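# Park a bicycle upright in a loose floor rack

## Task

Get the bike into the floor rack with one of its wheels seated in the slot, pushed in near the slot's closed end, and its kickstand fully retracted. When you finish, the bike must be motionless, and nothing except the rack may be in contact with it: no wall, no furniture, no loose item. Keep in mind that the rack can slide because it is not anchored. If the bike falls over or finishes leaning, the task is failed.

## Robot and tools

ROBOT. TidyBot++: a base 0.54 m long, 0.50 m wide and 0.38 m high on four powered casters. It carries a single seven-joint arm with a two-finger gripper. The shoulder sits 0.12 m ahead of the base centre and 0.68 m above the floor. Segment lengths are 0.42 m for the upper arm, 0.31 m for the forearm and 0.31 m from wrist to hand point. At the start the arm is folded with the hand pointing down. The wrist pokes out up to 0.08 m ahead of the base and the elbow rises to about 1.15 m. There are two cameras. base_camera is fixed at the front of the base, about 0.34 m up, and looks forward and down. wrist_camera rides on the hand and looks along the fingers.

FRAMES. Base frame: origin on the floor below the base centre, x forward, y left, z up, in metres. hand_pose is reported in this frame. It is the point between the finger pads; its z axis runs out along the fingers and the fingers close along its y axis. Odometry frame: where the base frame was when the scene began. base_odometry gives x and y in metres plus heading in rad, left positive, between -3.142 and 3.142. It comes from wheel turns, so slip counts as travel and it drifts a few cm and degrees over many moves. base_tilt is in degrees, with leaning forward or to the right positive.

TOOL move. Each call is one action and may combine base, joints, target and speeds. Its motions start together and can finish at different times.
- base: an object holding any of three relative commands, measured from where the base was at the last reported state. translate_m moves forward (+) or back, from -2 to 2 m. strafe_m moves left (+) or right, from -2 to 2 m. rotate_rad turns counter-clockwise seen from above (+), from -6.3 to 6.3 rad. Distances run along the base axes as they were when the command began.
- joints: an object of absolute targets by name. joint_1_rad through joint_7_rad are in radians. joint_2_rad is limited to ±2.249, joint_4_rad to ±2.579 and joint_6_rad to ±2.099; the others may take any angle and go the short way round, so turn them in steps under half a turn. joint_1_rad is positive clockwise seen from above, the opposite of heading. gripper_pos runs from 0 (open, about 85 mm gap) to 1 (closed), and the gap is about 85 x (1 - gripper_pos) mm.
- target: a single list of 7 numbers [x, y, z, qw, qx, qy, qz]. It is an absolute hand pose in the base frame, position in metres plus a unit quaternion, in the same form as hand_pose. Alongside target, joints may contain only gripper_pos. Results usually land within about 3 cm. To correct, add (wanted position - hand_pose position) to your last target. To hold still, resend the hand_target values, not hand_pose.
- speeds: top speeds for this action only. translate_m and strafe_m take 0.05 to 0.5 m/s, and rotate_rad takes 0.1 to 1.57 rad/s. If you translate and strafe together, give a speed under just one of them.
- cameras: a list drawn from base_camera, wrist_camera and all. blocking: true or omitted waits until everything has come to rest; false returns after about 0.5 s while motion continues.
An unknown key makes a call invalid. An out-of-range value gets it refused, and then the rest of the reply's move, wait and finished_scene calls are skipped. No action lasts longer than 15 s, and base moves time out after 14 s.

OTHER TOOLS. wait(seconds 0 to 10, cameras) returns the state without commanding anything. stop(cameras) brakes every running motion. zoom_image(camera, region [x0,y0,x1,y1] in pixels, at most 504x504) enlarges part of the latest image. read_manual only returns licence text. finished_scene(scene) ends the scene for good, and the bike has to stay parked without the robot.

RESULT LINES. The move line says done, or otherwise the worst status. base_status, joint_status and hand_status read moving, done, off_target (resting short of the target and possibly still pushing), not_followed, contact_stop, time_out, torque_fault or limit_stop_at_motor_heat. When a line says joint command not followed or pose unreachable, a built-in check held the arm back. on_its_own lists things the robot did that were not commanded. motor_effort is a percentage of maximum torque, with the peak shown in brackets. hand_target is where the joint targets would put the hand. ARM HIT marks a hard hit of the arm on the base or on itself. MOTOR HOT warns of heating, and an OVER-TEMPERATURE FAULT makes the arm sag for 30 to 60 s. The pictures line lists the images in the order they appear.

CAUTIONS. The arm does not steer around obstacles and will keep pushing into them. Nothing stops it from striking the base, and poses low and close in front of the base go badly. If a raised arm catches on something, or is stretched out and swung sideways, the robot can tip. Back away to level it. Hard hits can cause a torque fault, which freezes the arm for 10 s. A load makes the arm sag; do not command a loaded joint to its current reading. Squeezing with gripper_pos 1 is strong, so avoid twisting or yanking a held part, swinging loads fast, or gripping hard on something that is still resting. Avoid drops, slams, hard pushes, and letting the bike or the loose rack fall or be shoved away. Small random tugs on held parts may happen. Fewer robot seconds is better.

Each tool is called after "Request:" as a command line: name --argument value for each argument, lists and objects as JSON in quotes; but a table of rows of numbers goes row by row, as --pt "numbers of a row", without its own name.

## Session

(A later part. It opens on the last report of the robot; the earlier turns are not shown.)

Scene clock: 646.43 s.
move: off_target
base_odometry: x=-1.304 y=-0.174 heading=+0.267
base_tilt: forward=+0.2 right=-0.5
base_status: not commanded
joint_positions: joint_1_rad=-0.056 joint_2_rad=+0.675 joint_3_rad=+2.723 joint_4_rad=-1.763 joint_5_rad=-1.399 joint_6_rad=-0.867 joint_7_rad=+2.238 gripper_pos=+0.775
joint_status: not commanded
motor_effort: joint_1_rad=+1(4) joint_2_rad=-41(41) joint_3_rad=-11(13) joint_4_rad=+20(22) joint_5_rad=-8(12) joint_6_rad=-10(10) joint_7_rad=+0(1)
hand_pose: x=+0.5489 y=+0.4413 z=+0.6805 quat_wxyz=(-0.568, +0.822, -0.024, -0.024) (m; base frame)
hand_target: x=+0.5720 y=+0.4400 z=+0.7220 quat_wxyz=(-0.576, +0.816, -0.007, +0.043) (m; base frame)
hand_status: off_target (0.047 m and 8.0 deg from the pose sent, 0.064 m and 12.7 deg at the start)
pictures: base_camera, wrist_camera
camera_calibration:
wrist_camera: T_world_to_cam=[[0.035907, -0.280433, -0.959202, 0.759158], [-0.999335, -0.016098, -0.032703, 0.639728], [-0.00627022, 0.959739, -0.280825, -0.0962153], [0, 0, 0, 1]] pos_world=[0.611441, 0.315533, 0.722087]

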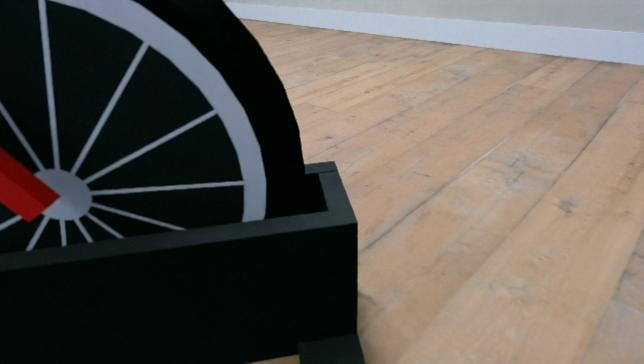

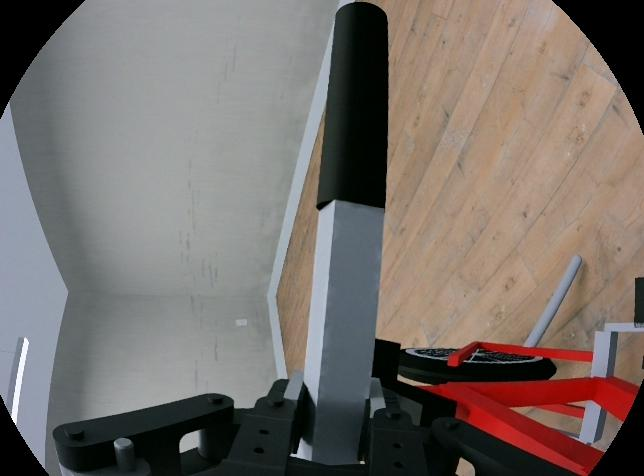

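Request:
move --target '[0.600, 0.440, 0.715, -0.5752, 0.8138, -0.0340, 0.0770]'

Scene clock: 648.93 s.
move: off_target
base_odometry: x=-1.304 y=-0.174 heading=+0.267
base_tilt: forward=+0.2 right=-0.5
base_status: not commanded
joint_positions: joint_1_rad=-0.108 joint_2_rad=+0.673 joint_3_rad=+2.801 joint_4_rad=-1.769 joint_5_rad=-1.540 joint_6_rad=-0.840 joint_7_rad=+2.311 gripper_pos=+0.775
joint_status: not commanded
motor_effort: joint_1_rad=+2(3) joint_2_rad=-42(43) joint_3_rad=-9(11) joint_4_rad=+19(22) joint_5_rad=-5(9) joint_6_rad=-9(11) joint_7_rad=+2(2)
hand_pose: x=+0.5807 y=+0.4415 z=+0.6763 quat_wxyz=(-0.571, +0.818, -0.061, +0.012) (m; base frame)
hand_target: x=+0.6000 y=+0.4400 z=+0.7150 quat_wxyz=(-0.575, +0.814, -0.034, +0.077) (m; base frame)
hand_status: off_target (0.043 m and 8.2 deg from the pose sent, 0.062 m and 11.8 deg at the start)
pictures: base_camera, wrist_camera
camera_calibration:
wrist_camera: T_world_to_cam=[[0.0230202, -0.276907, -0.960621, 0.7609], [-0.995011, 0.0869522, -0.048909, 0.634347], [0.0970713, 0.956954, -0.273524, -0.161128], [0, 0, 0, 1]] pos_world=[0.629307, 0.309732, 0.71789]

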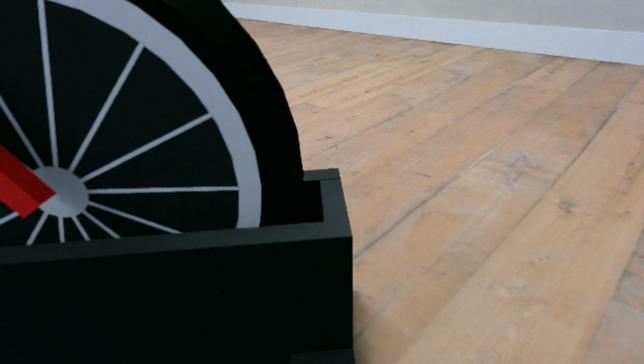

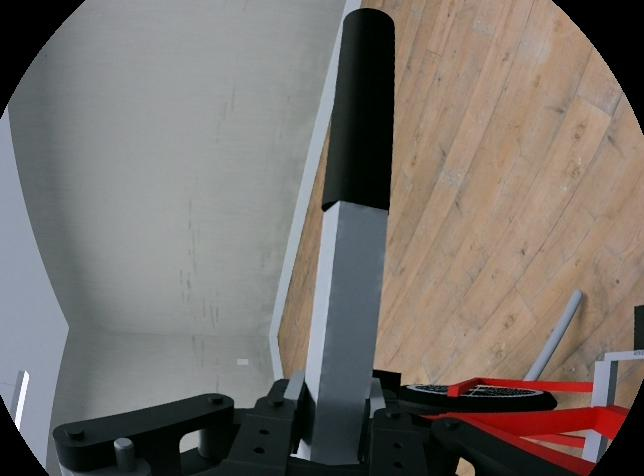

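Request:
move --target '[0.640, 0.440, 0.708, -0.5752, 0.8138, -0.0340, 0.0770]'

Scene clock: 650.60 s.
move: off_target
base_odometry: x=-1.304 y=-0.174 heading=+0.267
base_tilt: forward=+0.2 right=-0.5
base_status: not commanded
joint_positions: joint_1_rad=-0.042 joint_2_rad=+0.762 joint_3_rad=+2.715 joint_4_rad=-1.666 joint_5_rad=-1.488 joint_6_rad=-0.787 joint_7_rad=+2.306 gripper_pos=+0.775
joint_status: not commanded
motor_effort: joint_1_rad=+2(3) joint_2_rad=-44(47) joint_3_rad=-10(11) joint_4_rad=+21(24) joint_5_rad=+0(6) joint_6_rad=-8(9) joint_7_rad=+6(6)
hand_pose: x=+0.6233 y=+0.4409 z=+0.6701 quat_wxyz=(-0.579, +0.812, -0.064, +0.029) (m; base frame)
hand_target: x=+0.6400 y=+0.4400 z=+0.7080 quat_wxyz=(-0.575, +0.814, -0.034, +0.077) (m; base frame)
hand_status: off_target (0.041 m and 6.5 deg from the pose sent, 0.067 m and 8.2 deg at the start)
pictures: base_camera, wrist_camera
camera_calibration:
wrist_camera: T_world_to_cam=[[0.0415814, -0.26004, -0.964702, 0.737609], [-0.990878, 0.113146, -0.0732086, 0.678565], [0.128189, 0.958946, -0.252963, -0.200464], [0, 0, 0, 1]] pos_world=[0.667402, 0.307265, 0.71054]

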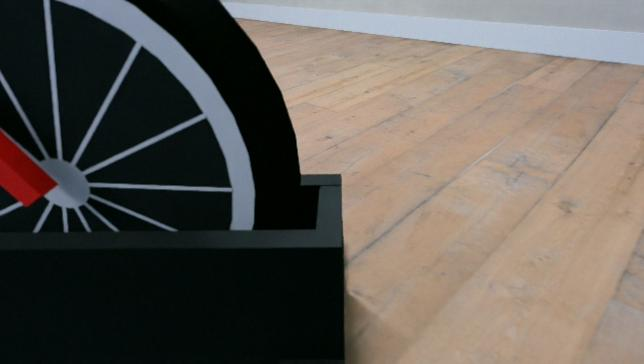

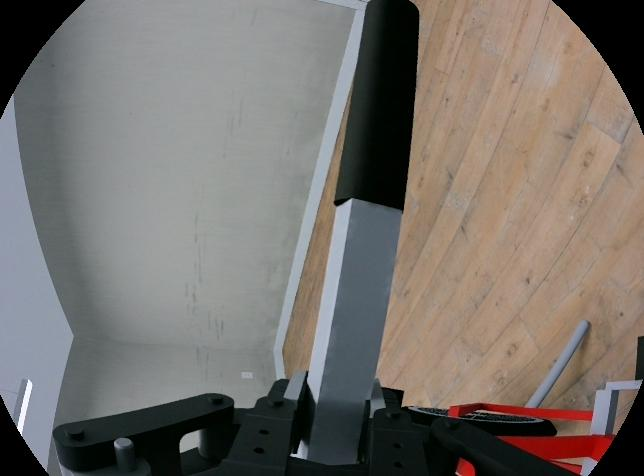

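Request:
move --target '[0.665, 0.440, 0.700, -0.5752, 0.8138, -0.0340, 0.0770]'

Request:
zoom_image --camera "wrist_camera" --region '[380, 280, 644, 476]'

Scene clock: 652.33 s.
move: off_target
base_odometry: x=-1.304 y=-0.174 heading=+0.267
base_tilt: forward=+0.2 right=-0.5
base_status: not commanded
joint_positions: joint_1_rad=+0.020 joint_2_rad=+0.837 joint_3_rad=+2.612 joint_4_rad=-1.584 joint_5_rad=-1.376 joint_6_rad=-0.747 joint_7_rad=+2.259 gripper_pos=+0.775
joint_status: not commanded
motor_effort: joint_1_rad=+0(2) joint_2_rad=-44(46) joint_3_rad=-12(12) joint_4_rad=+23(23) joint_5_rad=+0(2) joint_6_rad=-4(9) joint_7_rad=+8(8)
hand_pose: x=+0.6435 y=+0.4420 z=+0.6664 quat_wxyz=(-0.585, +0.809, -0.056, +0.028) (m; base frame)
hand_target: x=+0.6650 y=+0.4400 z=+0.7000 quat_wxyz=(-0.575, +0.814, -0.034, +0.077) (m; base frame)
hand_status: off_target (0.040 m and 6.3 deg from the pose sent, 0.051 m and 6.5 deg at the start)
pictures: base_camera, wrist_camera
camera_calibration:
wrist_camera: T_world_to_cam=[[0.0543648, -0.246972, -0.967496, 0.721321], [-0.991664, 0.100001, -0.0812499, 0.709929], [0.116817, 0.963849, -0.239477, -0.208893], [0, 0, 0, 1]] pos_world=[0.689199, 0.308494, 0.705532]

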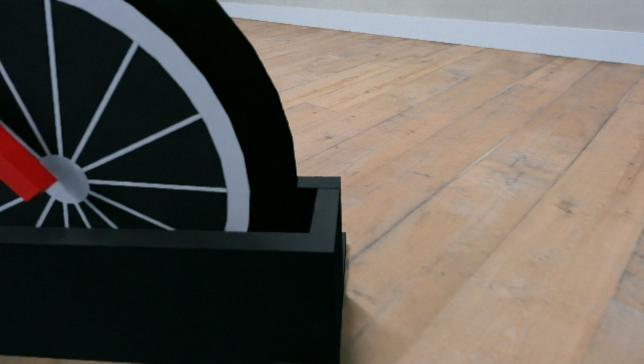

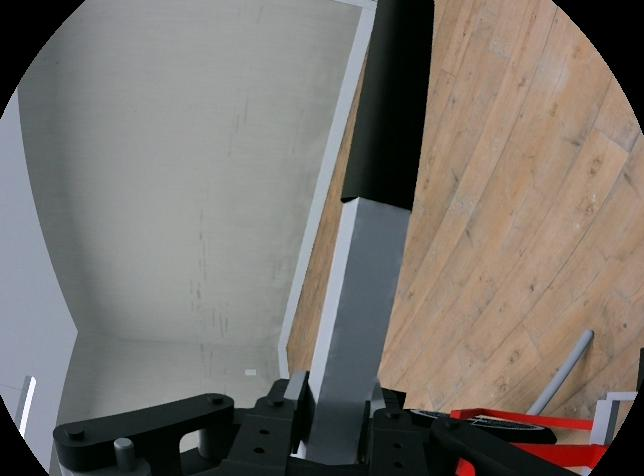

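Scaled by 1.909.

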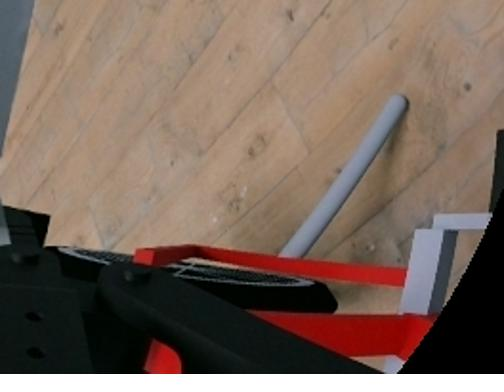

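Request:
move --target '[0.678, 0.440, 0.692, -0.5852, 0.8090, -0.0500, 0.0500]' --cameras '[]'

Request:
move --joints '{"gripper_pos": 0.5}'

Scene clock: 654.27 s.
move: off_target
base_odometry: x=-1.304 y=-0.174 heading=+0.267
base_tilt: forward=+0.2 right=-0.5
base_status: not commanded
joint_positions: joint_1_rad=+0.052 joint_2_rad=+0.888 joint_3_rad=+2.548 joint_4_rad=-1.525 joint_5_rad=-1.267 joint_6_rad=-0.747 joint_7_rad=+2.169 gripper_pos=+0.777
joint_status: not commanded
motor_effort: joint_1_rad=+2(3) joint_2_rad=-41(44) joint_3_rad=-12(13) joint_4_rad=+22(23) joint_5_rad=-3(4) joint_6_rad=-3(6) joint_7_rad=+6(8)
hand_pose: x=+0.6488 y=+0.4444 z=+0.6660 quat_wxyz=(-0.590, +0.805, -0.053, +0.009) (m; base frame)
hand_target: x=+0.6780 y=+0.4400 z=+0.6920 quat_wxyz=(-0.585, +0.808, -0.050, +0.050) (m; base frame)
hand_status: off_target (0.039 m and 4.8 deg from the pose sent, 0.043 m and 2.6 deg at the start)
pictures: none
No camera images: "cameras" was empty.

Scene clock: 655.13 s.
move: done
base_odometry: x=-1.304 y=-0.174 heading=+0.267
base_tilt: forward=+0.2 right=-0.6
base_status: not commanded
joint_positions: joint_1_rad=+0.056 joint_2_rad=+0.884 joint_3_rad=+2.547 joint_4_rad=-1.490 joint_5_rad=-1.249 joint_6_rad=-0.736 joint_7_rad=+2.169 gripper_pos=+0.500
joint_status: all done
motor_effort: joint_1_rad=+0(4) joint_2_rad=-39(43) joint_3_rad=-13(15) joint_4_rad=+16(23) joint_5_rad=-5(7) joint_6_rad=-6(8) joint_7_rad=+1(6)
hand_pose: x=+0.6663 y=+0.4403 z=+0.6749 quat_wxyz=(-0.589, +0.806, -0.046, +0.032) (m; base frame)
hand_target: x=+0.6780 y=+0.4400 z=+0.6920 quat_wxyz=(-0.585, +0.808, -0.050, +0.050) (m; base frame)
hand_status: not commanded
pictures: base_camera, wrist_camera
camera_calibration:
wrist_camera: T_world_to_cam=[[0.0740632, -0.238887, -0.968219, 0.711654], [-0.991098, 0.090074, -0.0980371, 0.748689], [0.110631, 0.966861, -0.230089, -0.211392], [0, 0, 0, 1]] pos_world=[0.712704, 0.306954, 0.713797]

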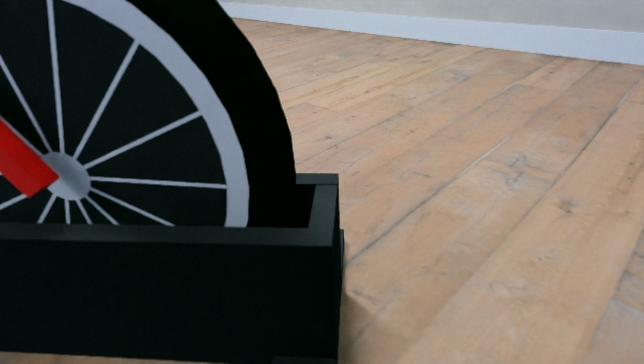

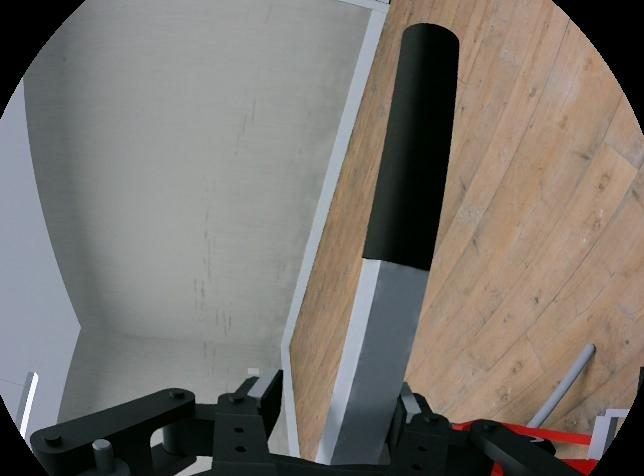

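Request:
move --joints '{"gripper_pos": 0.0}' --cameras '[]'

Request:
move --target '[0.660, 0.290, 0.728, -0.5852, 0.8090, -0.0500, 0.0500]'

Scene clock: 656.70 s.
move: done
base_odometry: x=-1.304 y=-0.174 heading=+0.267
base_tilt: forward=+0.2 right=-0.5
base_status: not commanded
joint_positions: joint_1_rad=+0.056 joint_2_rad=+0.880 joint_3_rad=+2.544 joint_4_rad=-1.483 joint_5_rad=-1.249 joint_6_rad=-0.736 joint_7_rad=+2.169 gripper_pos=+0.000
joint_status: all done
motor_effort: joint_1_rad=+0(1) joint_2_rad=-36(39) joint_3_rad=-11(12) joint_4_rad=+14(16) joint_5_rad=-4(5) joint_6_rad=-5(6) joint_7_rad=+1(1)
hand_pose: x=+0.6684 y=+0.4413 z=+0.6804 quat_wxyz=(-0.591, +0.805, -0.044, +0.036) (m; base frame)
hand_target: x=+0.6780 y=+0.4400 z=+0.6920 quat_wxyz=(-0.585, +0.808, -0.050, +0.050) (m; base frame)
hand_status: not commanded
pictures: none
No camera images: "cameras" was empty.

Scene clock: 658.27 s.
move: off_target
base_odometry: x=-1.304 y=-0.174 heading=+0.267
base_tilt: forward=+0.2 right=-0.6
base_status: not commanded
joint_positions: joint_1_rad=+0.286 joint_2_rad=+0.707 joint_3_rad=+2.677 joint_4_rad=-1.564 joint_5_rad=-1.244 joint_6_rad=-0.985 joint_7_rad=+2.169 gripper_pos=+0.000
joint_status: not commanded
motor_effort: joint_1_rad=+1(4) joint_2_rad=-33(38) joint_3_rad=-9(12) joint_4_rad=+14(16) joint_5_rad=-5(6) joint_6_rad=-5(5) joint_7_rad=+1(1)
hand_pose: x=+0.6881 y=+0.2889 z=+0.7336 quat_wxyz=(-0.589, +0.801, -0.067, +0.081) (m; base frame)
hand_target: x=+0.6600 y=+0.2900 z=+0.7280 quat_wxyz=(-0.585, +0.808, -0.050, +0.050) (m; base frame)
hand_status: off_target (0.029 m and 4.1 deg from the pose sent, 0.159 m and 1.9 deg at the start)
pictures: base_camera, wrist_camera
camera_calibration:
wrist_camera: T_world_to_cam=[[0.104893, -0.244123, -0.964055, 0.707989], [-0.97198, 0.179889, -0.151308, 0.789625], [0.210361, 0.952913, -0.218414, -0.127042], [0, 0, 0, 1]] pos_world=[0.719962, 0.151852, 0.774269]

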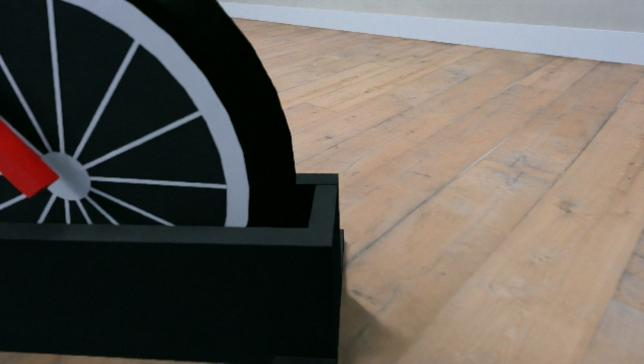

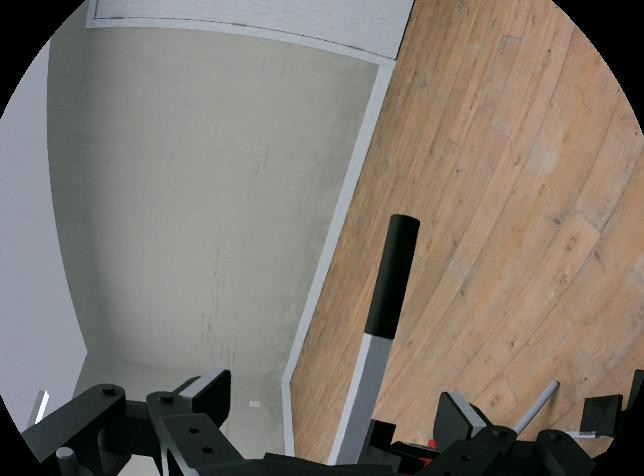

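Request:
move --base '{"translate_m": -0.35}' --cameras '[]'

Request:
move --target '[0.42, 0.0, 0.70, 0, 1, 0, 0]'

Scene clock: 661.27 s.
move: done
base_odometry: x=-1.642 y=-0.267 heading=+0.267
base_tilt: forward=+0.2 right=-0.5
base_status: done
joint_positions: joint_1_rad=+0.285 joint_2_rad=+0.700 joint_3_rad=+2.677 joint_4_rad=-1.572 joint_5_rad=-1.240 joint_6_rad=-0.993 joint_7_rad=+2.169 gripper_pos=+0.000
joint_status: not commanded
motor_effort: joint_1_rad=+1(4) joint_2_rad=-33(36) joint_3_rad=-8(10) joint_4_rad=+14(17) joint_5_rad=-5(7) joint_6_rad=-4(6) joint_7_rad=+1(1)
hand_pose: x=+0.6822 y=+0.2904 z=+0.7347 quat_wxyz=(-0.589, +0.802, -0.063, +0.077) (m; base frame)
hand_target: x=+0.6600 y=+0.2900 z=+0.7280 quat_wxyz=(-0.585, +0.808, -0.050, +0.050) (m; base frame)
hand_status: not commanded
pictures: none
No camera images: "cameras" was empty.

Scene clock: 663.67 s.
move: off_target
base_odometry: x=-1.642 y=-0.267 heading=+0.267
base_tilt: forward=+0.2 right=-0.5
base_status: not commanded
joint_positions: joint_1_rad=+0.001 joint_2_rad=+0.012 joint_3_rad=+3.135 joint_4_rad=-1.839 joint_5_rad=-0.043 joint_6_rad=-1.219 joint_7_rad=+1.645 gripper_pos=+0.000
joint_status: not commanded
motor_effort: joint_1_rad=+0(2) joint_2_rad=-16(35) joint_3_rad=+0(9) joint_4_rad=+17(18) joint_5_rad=+0(6) joint_6_rad=+1(5) joint_7_rad=+1(1)
hand_pose: x=+0.4482 y=+0.0157 z=+0.7055 quat_wxyz=(-0.019, +0.999, +0.033, +0.036) (m; base frame)
hand_target: x=+0.4200 y=+0.0000 z=+0.7000 quat_wxyz=(+0.000, +1.000, +0.000, +0.000) (m; base frame)
hand_status: off_target (0.033 m and 6.1 deg from the pose sent, 0.393 m and 73.4 deg at the start)
pictures: base_camera, wrist_camera
camera_calibration:
wrist_camera: T_world_to_cam=[[0.175851, -0.978869, -0.104361, 0.0125931], [-0.982095, -0.16717, -0.0868589, 0.565879], [0.0675774, 0.117767, -0.990739, 0.79952], [0, 0, 0, 1]] pos_world=[0.499502, 0.012768, 0.842582]

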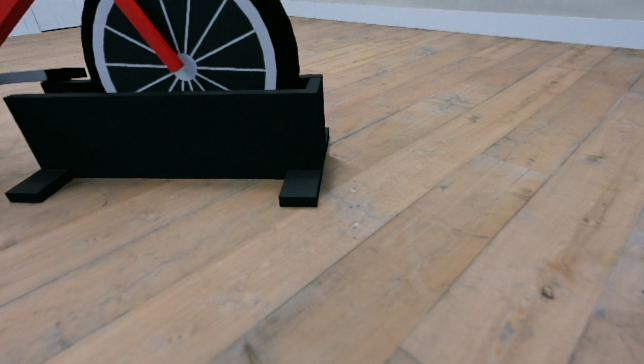

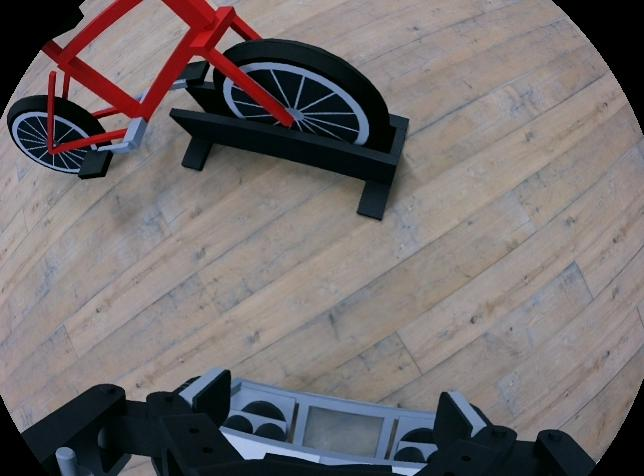

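Request:
move --base '{"translate_m": 0.1, "strafe_m": -0.68}' --cameras '[]'

Request:
move --base '{"translate_m": 1.45, "rotate_rad": 3.1}' --joints '{"joint_1_rad": 0.0, "joint_2_rad": -0.3, "joint_3_rad": 3.14, "joint_4_rad": -2.2, "joint_5_rad": 0.0, "joint_6_rad": -1.2, "joint_7_rad": 1.57}'

Scene clock: 680.43 s.
move: time_out
base_odometry: x=-1.479 y=-0.640 heading=+0.233
base_tilt: forward=+0.2 right=-0.5
base_status: translate_m time_out (by the wheels' count: +0.059 of +0.100); strafe_m time_out (by the wheels' count: -0.403 of -0.680)
joint_positions: joint_1_rad=-0.009 joint_2_rad=+0.005 joint_3_rad=+3.149 joint_4_rad=-1.847 joint_5_rad=-0.027 joint_6_rad=-1.231 joint_7_rad=+1.643 gripper_pos=+0.000
joint_status: not commanded
motor_effort: joint_1_rad=+0(8) joint_2_rad=-16(28) joint_3_rad=+0(7) joint_4_rad=+17(24) joint_5_rad=-1(3) joint_6_rad=+1(6) joint_7_rad=+1(1)
hand_pose: x=+0.4412 y=+0.0096 z=+0.7045 quat_wxyz=(-0.012, +0.999, +0.033, +0.029) (m; base frame)
hand_target: x=+0.4200 y=+0.0000 z=+0.7000 quat_wxyz=(+0.000, +1.000, +0.000, +0.000) (m; base frame)
hand_status: not commanded
pictures: none
No camera images: "cameras" was empty.

not run: a stop that you did not command came earlier in this reply.

Request:
move --base '{"translate_m": 0.6, "strafe_m": -0.25}'

Scene clock: 684.10 s.
move: done
base_odometry: x=-0.837 y=-0.745 heading=+0.233
base_tilt: forward=+0.2 right=-0.5
base_status: done
joint_positions: joint_1_rad=-0.009 joint_2_rad=+0.005 joint_3_rad=+3.149 joint_4_rad=-1.847 joint_5_rad=-0.027 joint_6_rad=-1.232 joint_7_rad=+1.643 gripper_pos=+0.000
joint_status: not commanded
motor_effort: joint_1_rad=+1(2) joint_2_rad=-15(18) joint_3_rad=+0(1) joint_4_rad=+18(19) joint_5_rad=+0(1) joint_6_rad=+0(2) joint_7_rad=+1(1)
hand_pose: x=+0.4412 y=+0.0096 z=+0.7047 quat_wxyz=(-0.012, +0.999, +0.033, +0.030) (m; base frame)
hand_target: x=+0.4200 y=+0.0000 z=+0.7000 quat_wxyz=(+0.000, +1.000, +0.000, +0.000) (m; base frame)
hand_status: not commanded
pictures: base_camera, wrist_camera
camera_calibration:
wrist_camera: T_world_to_cam=[[0.172918, -0.980628, -0.0920211, 0.000403929], [-0.983423, -0.16672, -0.0712995, 0.547519], [0.0545765, 0.102825, -0.993201, 0.807573], [0, 0, 0, 1]] pos_world=[0.494299, 0.00864006, 0.841157]

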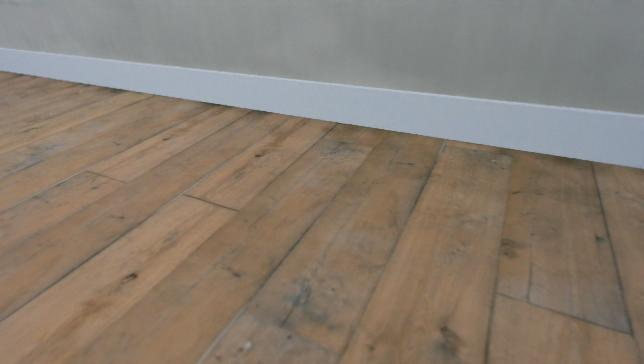

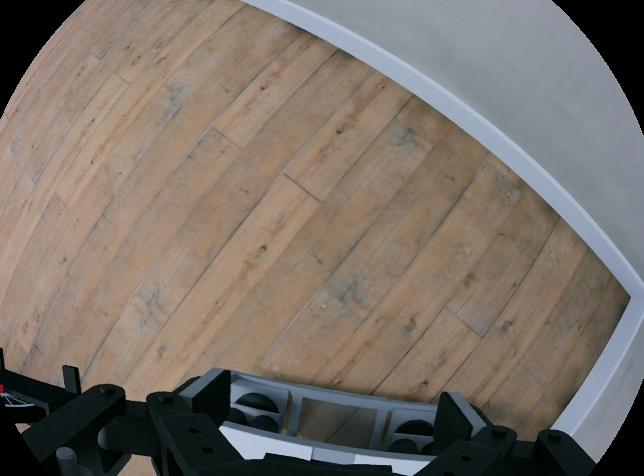

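Request:
move --base '{"translate_m": 0.72, "strafe_m": 0.3, "rotate_rad": 3.05}' --joints '{"joint_1_rad": 0.0, "joint_2_rad": -0.3, "joint_3_rad": 3.14, "joint_4_rad": -2.2, "joint_5_rad": 0.0, "joint_6_rad": -1.2, "joint_7_rad": 1.57}'

Scene clock: 690.60 s.
move: done
base_odometry: x=-0.206 y=-0.287 heading=-3.001
base_tilt: forward=+0.2 right=-0.5
base_status: done
joint_positions: joint_1_rad=-0.008 joint_2_rad=-0.285 joint_3_rad=+3.149 joint_4_rad=-2.174 joint_5_rad=-0.027 joint_6_rad=-1.232 joint_7_rad=+1.639 gripper_pos=+0.000
joint_status: all done
motor_effort: joint_1_rad=+0(3) joint_2_rad=-4(16) joint_3_rad=+0(2) joint_4_rad=+17(18) joint_5_rad=+1(2) joint_6_rad=+0(2) joint_7_rad=+1(2)
hand_pose: x=+0.3059 y=+0.0093 z=+0.6761 quat_wxyz=(-0.014, +0.999, +0.030, +0.011) (m; base frame)
hand_target: x=+0.3051 y=+0.0016 z=+0.6711 quat_wxyz=(+0.000, +1.000, +0.000, +0.021) (m; base frame)
hand_status: not commanded
pictures: base_camera, wrist_camera
camera_calibration:
wrist_camera: T_world_to_cam=[[0.164252, -0.981292, -0.10044, 0.0292226], [-0.986251, -0.161497, -0.0350291, 0.388648], [0.018153, 0.104813, -0.994326, 0.798519], [0, 0, 0, 1]] pos_world=[0.364009, 0.00774624, 0.810538]

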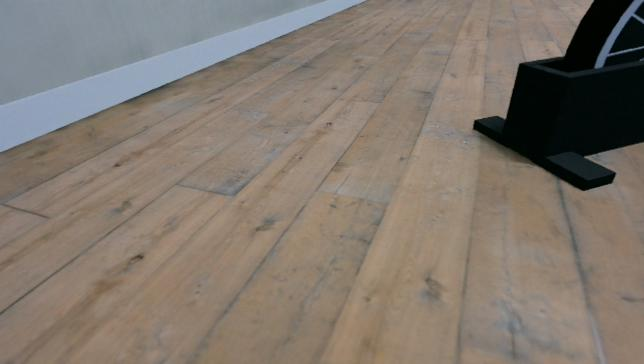

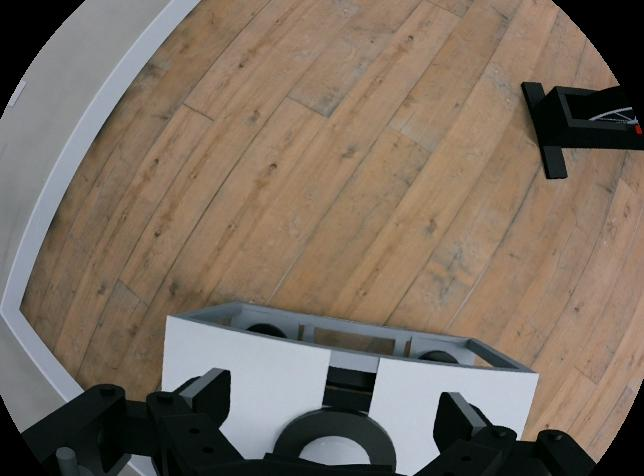

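Request:
move --base '{"strafe_m": -1.2}'

Scene clock: 695.17 s.
move: done
base_odometry: x=-0.374 y=+0.901 heading=-3.000
base_tilt: forward=+0.2 right=-0.5
base_status: done
joint_positions: joint_1_rad=-0.008 joint_2_rad=-0.285 joint_3_rad=+3.149 joint_4_rad=-2.174 joint_5_rad=-0.027 joint_6_rad=-1.232 joint_7_rad=+1.639 gripper_pos=+0.000
joint_status: not commanded
motor_effort: joint_1_rad=+1(2) joint_2_rad=-4(6) joint_3_rad=+0(1) joint_4_rad=+17(18) joint_5_rad=+0(2) joint_6_rad=+0(1) joint_7_rad=+1(1)
hand_pose: x=+0.3058 y=+0.0093 z=+0.6761 quat_wxyz=(-0.014, +0.999, +0.030, +0.011) (m; base frame)
hand_target: x=+0.3051 y=+0.0016 z=+0.6711 quat_wxyz=(+0.000, +1.000, +0.000, +0.021) (m; base frame)
hand_status: not commanded
pictures: base_camera, wrist_camera
camera_calibration:
wrist_camera: T_world_to_cam=[[0.16414, -0.981307, -0.100469, 0.0292893], [-0.986274, -0.161405, -0.034822, 0.388429], [0.0179549, 0.104805, -0.994331, 0.798521], [0, 0, 0, 1]] pos_world=[0.363952, 0.00774693, 0.810463]

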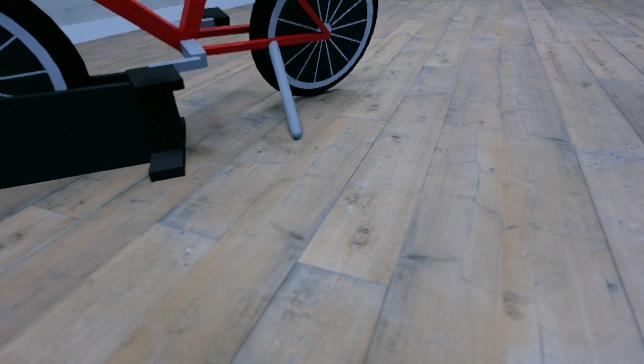

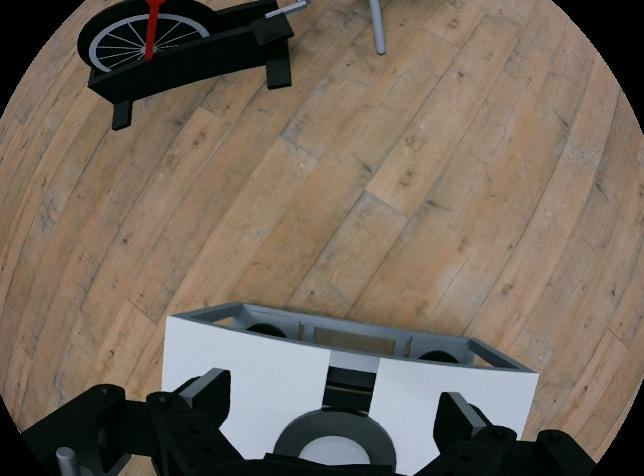

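Request:
zoom_image --camera "base_camera" --region '[130, 0, 400, 190]'

Scaled by 1.867.

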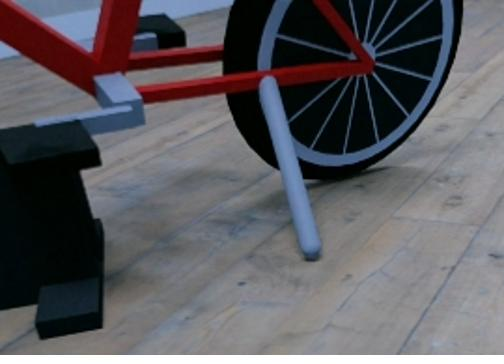

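Request:
move --base '{"translate_m": 0.15}' --joints '{"gripper_pos": 1.0}' --cameras '[]'

Request:
move --target '[0.70, 0.16, 0.30, 0, 0.9063, 0, 0.4226]'

Scene clock: 708.23 s.
move: done
base_odometry: x=-0.523 y=+0.880 heading=-3.000
base_tilt: forward=+0.2 right=-0.5
base_status: done
joint_positions: joint_1_rad=-0.008 joint_2_rad=-0.291 joint_3_rad=+3.149 joint_4_rad=-2.177 joint_5_rad=-0.027 joint_6_rad=-1.232 joint_7_rad=+1.639 gripper_pos=+0.999
joint_status: all done
motor_effort: joint_1_rad=+1(2) joint_2_rad=-4(7) joint_3_rad=+0(1) joint_4_rad=+17(19) joint_5_rad=+0(1) joint_6_rad=+0(2) joint_7_rad=+1(1)
hand_pose: x=+0.3047 y=+0.0093 z=+0.6764 quat_wxyz=(-0.013, +0.999, +0.030, +0.013) (m; base frame)
hand_target: x=+0.3051 y=+0.0016 z=+0.6711 quat_wxyz=(+0.000, +1.000, +0.000, +0.021) (m; base frame)
hand_status: not commanded
pictures: none
No camera images: "cameras" was empty.

Scene clock: 711.50 s.
move: off_target
base_odometry: x=-0.523 y=+0.880 heading=-3.000
base_tilt: forward=+0.2 right=-0.5
base_status: not commanded
joint_positions: joint_1_rad=-0.512 joint_2_rad=+1.249 joint_3_rad=+3.235 joint_4_rad=-1.983 joint_5_rad=-0.336 joint_6_rad=+0.834 joint_7_rad=+1.470 gripper_pos=+0.999
joint_status: not commanded
motor_effort: joint_1_rad=+1(1) joint_2_rad=-35(37) joint_3_rad=+2(3) joint_4_rad=+2(18) joint_5_rad=-1(1) joint_6_rad=+6(7) joint_7_rad=+1(1)
hand_pose: x=+0.6752 y=+0.1663 z=+0.2820 quat_wxyz=(+0.005, +0.923, +0.042, +0.383) (m; base frame)
hand_target: x=+0.7000 y=+0.1600 z=+0.3000 quat_wxyz=(+0.000, +0.906, +0.000, +0.423) (m; base frame)
hand_status: off_target (0.031 m and 6.9 deg from the pose sent, 0.566 m and 48.7 deg at the start)
pictures: base_camera, wrist_camera
camera_calibration:
wrist_camera: T_world_to_cam=[[0.200575, -0.977788, 0.0608385, 0.0124341], [-0.684693, -0.184326, -0.705138, 0.75363], [0.700689, 0.099777, -0.706455, -0.157783], [0, 0, 0, 1]] pos_world=[0.624068, 0.166814, 0.41919]

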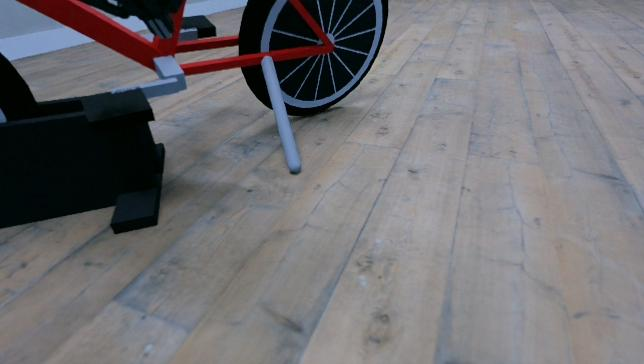

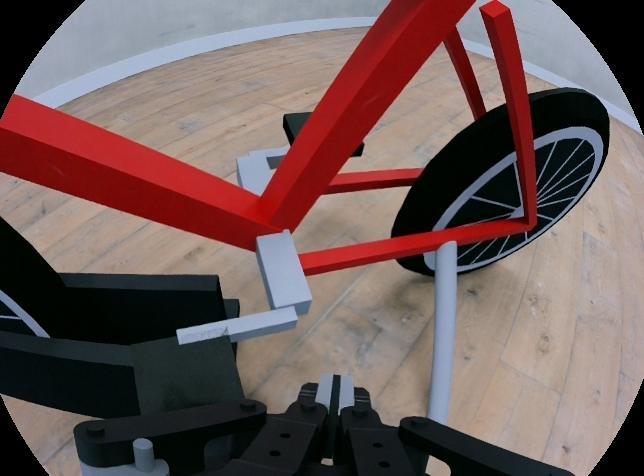

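Request:
move --target '[0.825, 0.130, 0.125, 0, 0.9063, 0, 0.4226]'

Scene clock: 715.07 s.
move: off_target
base_odometry: x=-0.523 y=+0.880 heading=-3.000
base_tilt: forward=+0.2 right=-0.5
base_status: not commanded
joint_positions: joint_1_rad=-0.352 joint_2_rad=+1.686 joint_3_rad=+3.238 joint_4_rad=-1.261 joint_5_rad=-0.336 joint_6_rad=+0.695 joint_7_rad=+1.470 gripper_pos=+0.999
joint_status: not commanded
motor_effort: joint_1_rad=+0(2) joint_2_rad=-41(43) joint_3_rad=+2(3) joint_4_rad=+8(9) joint_5_rad=+1(1) joint_6_rad=+6(8) joint_7_rad=+1(1)
hand_pose: x=+0.8240 y=+0.1423 z=+0.1343 quat_wxyz=(-0.017, +0.898, -0.024, +0.439) (m; base frame)
hand_target: x=+0.8250 y=+0.1300 z=+0.1250 quat_wxyz=(+0.000, +0.906, +0.000, +0.423) (m; base frame)
hand_status: off_target (0.016 m and 4.0 deg from the pose sent, 0.220 m and 6.9 deg at the start)
pictures: base_camera, wrist_camera
camera_calibration:
wrist_camera: T_world_to_cam=[[0.0961156, -0.995219, -0.0173645, 0.0671716], [-0.60484, -0.0445409, -0.795101, 0.673338], [0.790526, 0.0869243, -0.606229, -0.449578], [0, 0, 0, 1]] pos_world=[0.756208, 0.135921, 0.263991]

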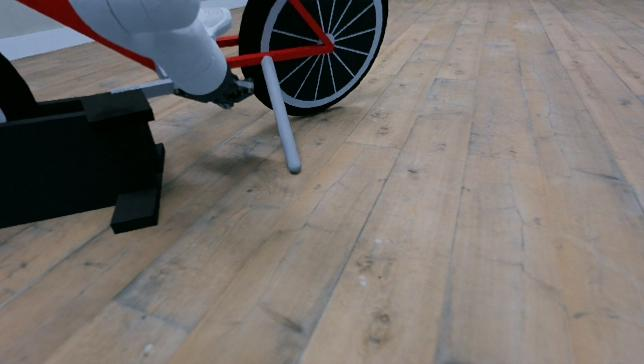

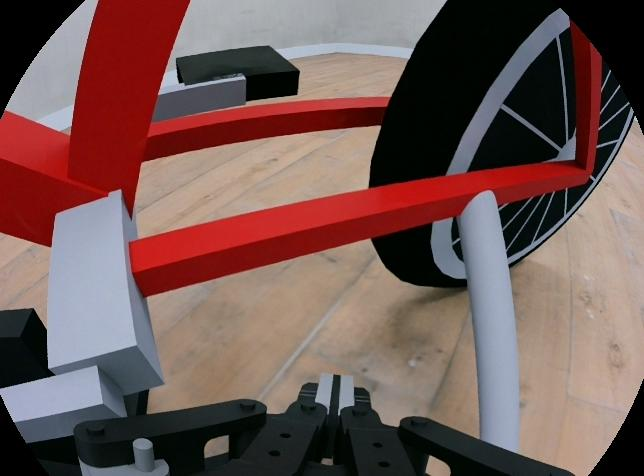

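Request:
move --target '[0.845, 0.100, 0.070, 0, 0.9063, 0, 0.4226]'

Scene clock: 717.07 s.
move: off_target
base_odometry: x=-0.523 y=+0.880 heading=-3.000
base_tilt: forward=+0.2 right=-0.5
base_status: not commanded
joint_positions: joint_1_rad=-0.260 joint_2_rad=+1.839 joint_3_rad=+3.238 joint_4_rad=-1.029 joint_5_rad=-0.321 joint_6_rad=+0.623 joint_7_rad=+1.482 gripper_pos=+0.999
joint_status: not commanded
motor_effort: joint_1_rad=+1(2) joint_2_rad=-42(44) joint_3_rad=+2(3) joint_4_rad=+10(11) joint_5_rad=+1(2) joint_6_rad=+6(8) joint_7_rad=+1(1)
hand_pose: x=+0.8455 y=+0.0962 z=+0.0768 quat_wxyz=(-0.013, +0.897, -0.049, +0.440) (m; base frame)
hand_target: x=+0.8450 y=+0.1000 z=+0.0700 quat_wxyz=(+0.000, +0.906, +0.000, +0.423) (m; base frame)
hand_status: off_target (0.008 m and 6.3 deg from the pose sent, 0.080 m and 4.0 deg at the start)
pictures: base_camera, wrist_camera
camera_calibration:
wrist_camera: T_world_to_cam=[[0.0471404, -0.998388, -0.0315957, 0.0609457], [-0.605481, -0.0034026, -0.795853, 0.63517], [0.794462, 0.0566474, -0.604666, -0.498006], [0, 0, 0, 1]] pos_world=[0.777358, 0.0912195, 0.2063]

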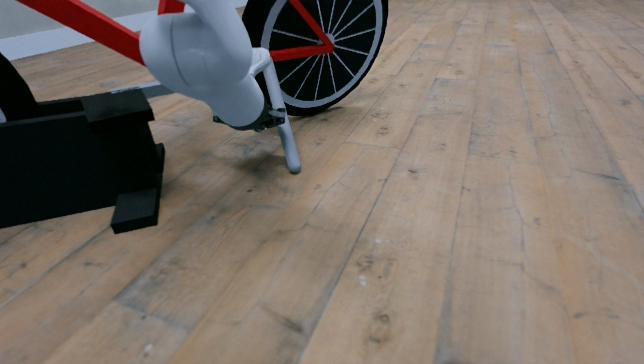

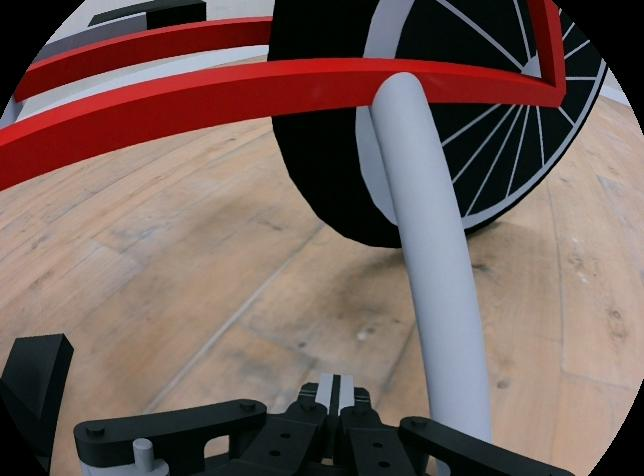

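Request:
move --target '[0.850, 0.020, 0.065, 0, 0.9063, 0, 0.4226]'

Scene clock: 718.50 s.
move: off_target
base_odometry: x=-0.523 y=+0.880 heading=-3.000
base_tilt: forward=+0.2 right=-0.5
base_status: not commanded
joint_positions: joint_1_rad=-0.133 joint_2_rad=+1.839 joint_3_rad=+3.180 joint_4_rad=-1.026 joint_5_rad=-0.071 joint_6_rad=+0.623 joint_7_rad=+1.482 gripper_pos=+0.999
joint_status: not commanded
motor_effort: joint_1_rad=+10(11) joint_2_rad=-42(42) joint_3_rad=+5(6) joint_4_rad=+10(10) joint_5_rad=-4(5) joint_6_rad=+6(7) joint_7_rad=+1(1)
hand_pose: x=+0.8508 y=+0.0715 z=+0.0743 quat_wxyz=(-0.028, +0.900, -0.003, +0.435) (m; base frame)
hand_target: x=+0.8500 y=+0.0200 z=+0.0650 quat_wxyz=(+0.000, +0.906, +0.000, +0.423) (m; base frame)
hand_status: off_target (0.052 m and 3.6 deg from the pose sent, 0.077 m and 6.3 deg at the start)
pictures: base_camera, wrist_camera
camera_calibration:
wrist_camera: T_world_to_cam=[[0.14381, -0.989425, -0.0189158, -0.0478638], [-0.60933, -0.0734704, -0.789505, 0.644083], [0.779766, 0.125064, -0.613452, -0.49405], [0, 0, 0, 1]] pos_world=[0.784586, 0.0617514, 0.204526]

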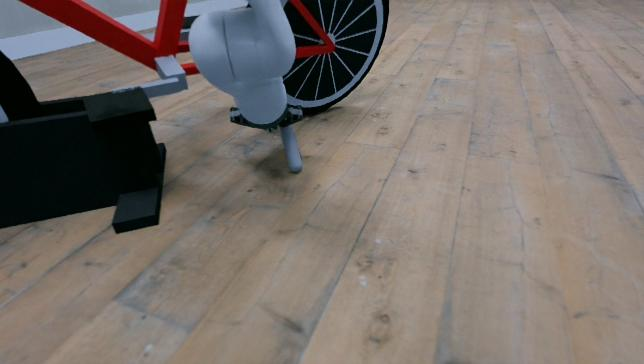

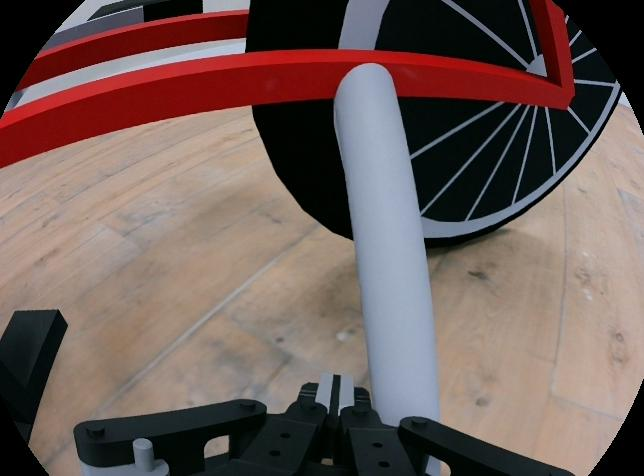

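Request:
move --target '[0.850, -0.040, 0.065, 0, 0.9063, 0, 0.4226]'

Scene clock: 720.27 s.
move: off_target
base_odometry: x=-0.523 y=+0.880 heading=-3.000
base_tilt: forward=+0.2 right=-0.5
base_status: not commanded
joint_positions: joint_1_rad=+0.013 joint_2_rad=+1.844 joint_3_rad=+3.113 joint_4_rad=-1.014 joint_5_rad=+0.110 joint_6_rad=+0.623 joint_7_rad=+1.482 gripper_pos=+0.999
joint_status: not commanded
motor_effort: joint_1_rad=+13(18) joint_2_rad=-41(43) joint_3_rad=+4(8) joint_4_rad=+8(11) joint_5_rad=-5(7) joint_6_rad=+6(7) joint_7_rad=+1(1)
hand_pose: x=+0.8571 y=+0.0225 z=+0.0756 quat_wxyz=(-0.037, +0.899, -0.001, +0.437) (m; base frame)
hand_target: x=+0.8500 y=-0.0400 z=+0.0650 quat_wxyz=(+0.000, +0.906, +0.000, +0.423) (m; base frame)
hand_status: off_target (0.064 m and 4.6 deg from the pose sent, 0.112 m and 3.6 deg at the start)
pictures: base_camera, wrist_camera
camera_calibration:
wrist_camera: T_world_to_cam=[[0.153498, -0.987625, -0.0321777, -0.104565], [-0.603742, -0.0679561, -0.794278, 0.640858], [0.782262, 0.141347, -0.606702, -0.495007], [0, 0, 0, 1]] pos_world=[0.790189, 0.0102473, 0.205333]

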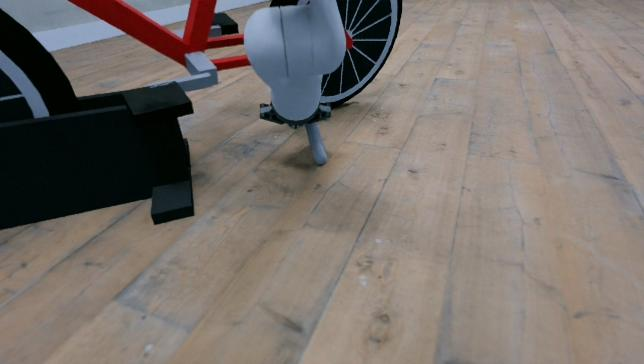

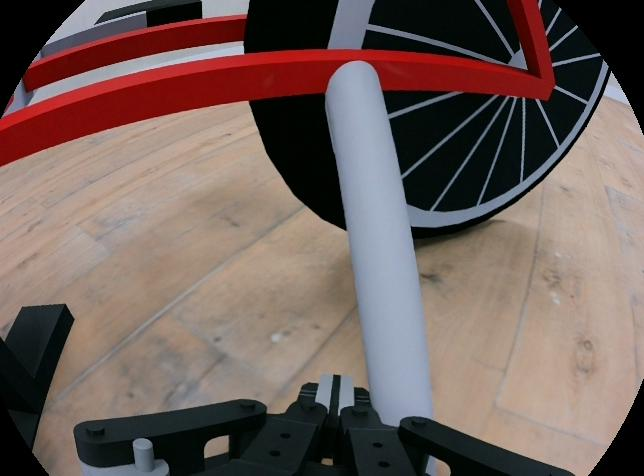

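Request:
move --target '[0.78, 0.08, 0.14, 0, 0.9063, 0, 0.4226]' --cameras '["base_camera"]'

Request:
move --joints '{"joint_1_rad": 0.0, "joint_2_rad": -0.3, "joint_3_rad": 3.14, "joint_4_rad": -2.2, "joint_5_rad": 0.0, "joint_6_rad": -1.2, "joint_7_rad": 1.57}'

Scene clock: 726.70 s.
move: off_target
base_odometry: x=-0.523 y=+0.880 heading=-3.000
base_tilt: forward=+0.2 right=-0.5
base_status: not commanded
joint_positions: joint_1_rad=-0.230 joint_2_rad=+1.652 joint_3_rad=+3.184 joint_4_rad=-1.451 joint_5_rad=-0.146 joint_6_rad=+0.774 joint_7_rad=+1.482 gripper_pos=+0.999
joint_status: not commanded
motor_effort: joint_1_rad=+0(13) joint_2_rad=-39(42) joint_3_rad=+1(5) joint_4_rad=+5(9) joint_5_rad=+1(5) joint_6_rad=+6(7) joint_7_rad=+1(1)
hand_pose: x=+0.7692 y=+0.0985 z=+0.1210 quat_wxyz=(-0.018, +0.917, +0.006, +0.398) (m; base frame)
hand_target: x=+0.7800 y=+0.0800 z=+0.1400 quat_wxyz=(+0.000, +0.906, +0.000, +0.423) (m; base frame)
hand_status: off_target (0.029 m and 3.8 deg from the pose sent, 0.116 m and 4.6 deg at the start)
pictures: base_camera

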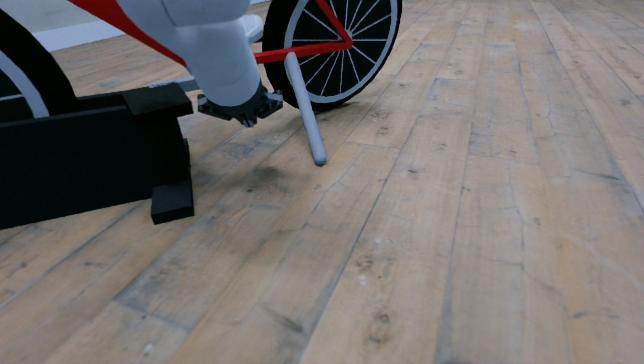

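Scene clock: 730.20 s.
move: done
base_odometry: x=-0.523 y=+0.880 heading=-3.000
base_tilt: forward=+0.2 right=-0.5
base_status: not commanded
joint_positions: joint_1_rad=-0.013 joint_2_rad=-0.289 joint_3_rad=+3.164 joint_4_rad=-2.175 joint_5_rad=-0.041 joint_6_rad=-1.141 joint_7_rad=+1.501 gripper_pos=+0.999
joint_status: all done
motor_effort: joint_1_rad=+0(2) joint_2_rad=-5(44) joint_3_rad=+0(1) joint_4_rad=+18(19) joint_5_rad=+0(2) joint_6_rad=+1(8) joint_7_rad=+1(2)
hand_pose: x=+0.3341 y=+0.0111 z=+0.6788 quat_wxyz=(-0.024, +0.997, -0.046, +0.057) (m; base frame)
hand_target: x=+0.3051 y=+0.0016 z=+0.6711 quat_wxyz=(+0.000, +1.000, +0.000, +0.021) (m; base frame)
hand_status: not commanded
pictures: base_camera, wrist_camera
camera_calibration:
wrist_camera: T_world_to_cam=[[0.0220814, -0.992883, -0.117026, 0.0855144], [-0.9921, -0.00730295, -0.125237, 0.478379], [0.123491, 0.118866, -0.985201, 0.758952], [0, 0, 0, 1]] pos_world=[0.378988, -0.00181456, 0.817639]

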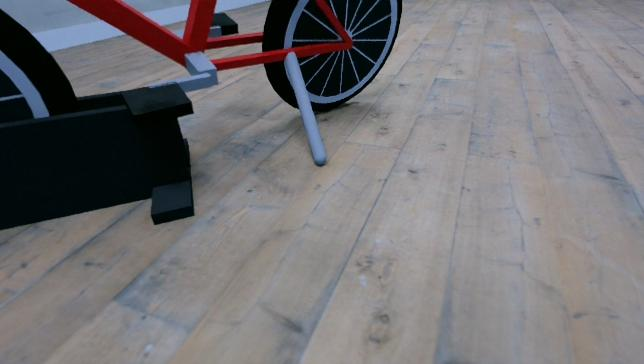

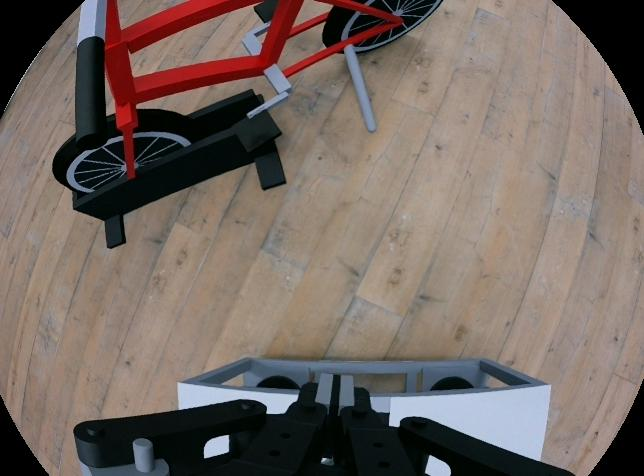

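Request:
move --base '{"strafe_m": -0.85}' --cameras '[]'

Request:
move --base '{"translate_m": 1.15, "rotate_rad": 2.0}'

Scene clock: 734.20 s.
move: done
base_odometry: x=-0.642 y=+1.722 heading=-3.000
base_tilt: forward=+0.2 right=-0.5
base_status: done
joint_positions: joint_1_rad=-0.010 joint_2_rad=-0.289 joint_3_rad=+3.158 joint_4_rad=-2.175 joint_5_rad=-0.036 joint_6_rad=-1.143 joint_7_rad=+1.501 gripper_pos=+0.999
joint_status: not commanded
motor_effort: joint_1_rad=+0(2) joint_2_rad=-5(6) joint_3_rad=+0(1) joint_4_rad=+17(19) joint_5_rad=+1(2) joint_6_rad=+1(2) joint_7_rad=+1(1)
hand_pose: x=+0.3331 y=+0.0103 z=+0.6787 quat_wxyz=(-0.021, +0.997, -0.044, +0.055) (m; base frame)
hand_target: x=+0.3051 y=+0.0016 z=+0.6711 quat_wxyz=(+0.000, +1.000, +0.000, +0.021) (m; base frame)
hand_status: not commanded
pictures: none
No camera images: "cameras" was empty.

Scene clock: 738.33 s.
move: done
base_odometry: x=-1.781 y=+1.560 heading=-1.000
base_tilt: forward=+0.2 right=-0.5
base_status: done
joint_positions: joint_1_rad=-0.008 joint_2_rad=-0.294 joint_3_rad=+3.157 joint_4_rad=-2.177 joint_5_rad=-0.032 joint_6_rad=-1.147 joint_7_rad=+1.501 gripper_pos=+0.999
joint_status: not commanded
motor_effort: joint_1_rad=+0(2) joint_2_rad=-5(6) joint_3_rad=+0(1) joint_4_rad=+18(19) joint_5_rad=+1(2) joint_6_rad=+1(2) joint_7_rad=+1(1)
hand_pose: x=+0.3312 y=+0.0091 z=+0.6788 quat_wxyz=(-0.019, +0.997, -0.044, +0.055) (m; base frame)
hand_target: x=+0.3051 y=+0.0016 z=+0.6711 quat_wxyz=(+0.000, +1.000, +0.000, +0.021) (m; base frame)
hand_status: not commanded
pictures: base_camera, wrist_camera
camera_calibration:
wrist_camera: T_world_to_cam=[[0.0260075, -0.993842, -0.107708, 0.075951], [-0.992479, -0.0127779, -0.121743, 0.473257], [0.119617, 0.110064, -0.9867, 0.761933], [0, 0, 0, 1]] pos_world=[0.376582, -0.00233085, 0.817596]

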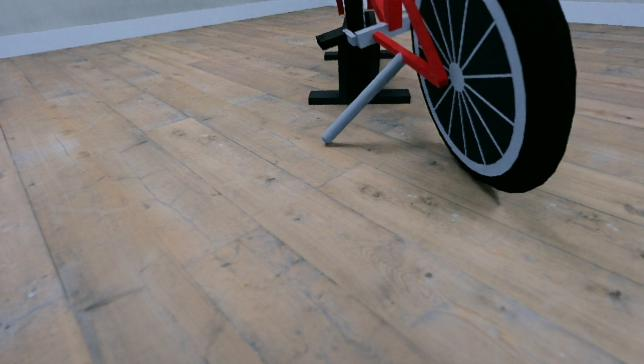

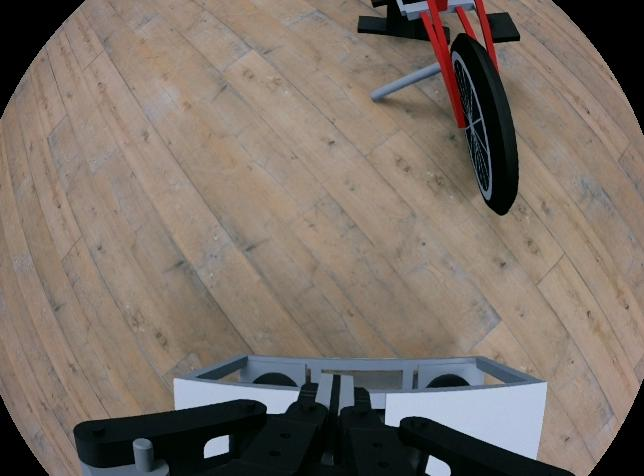

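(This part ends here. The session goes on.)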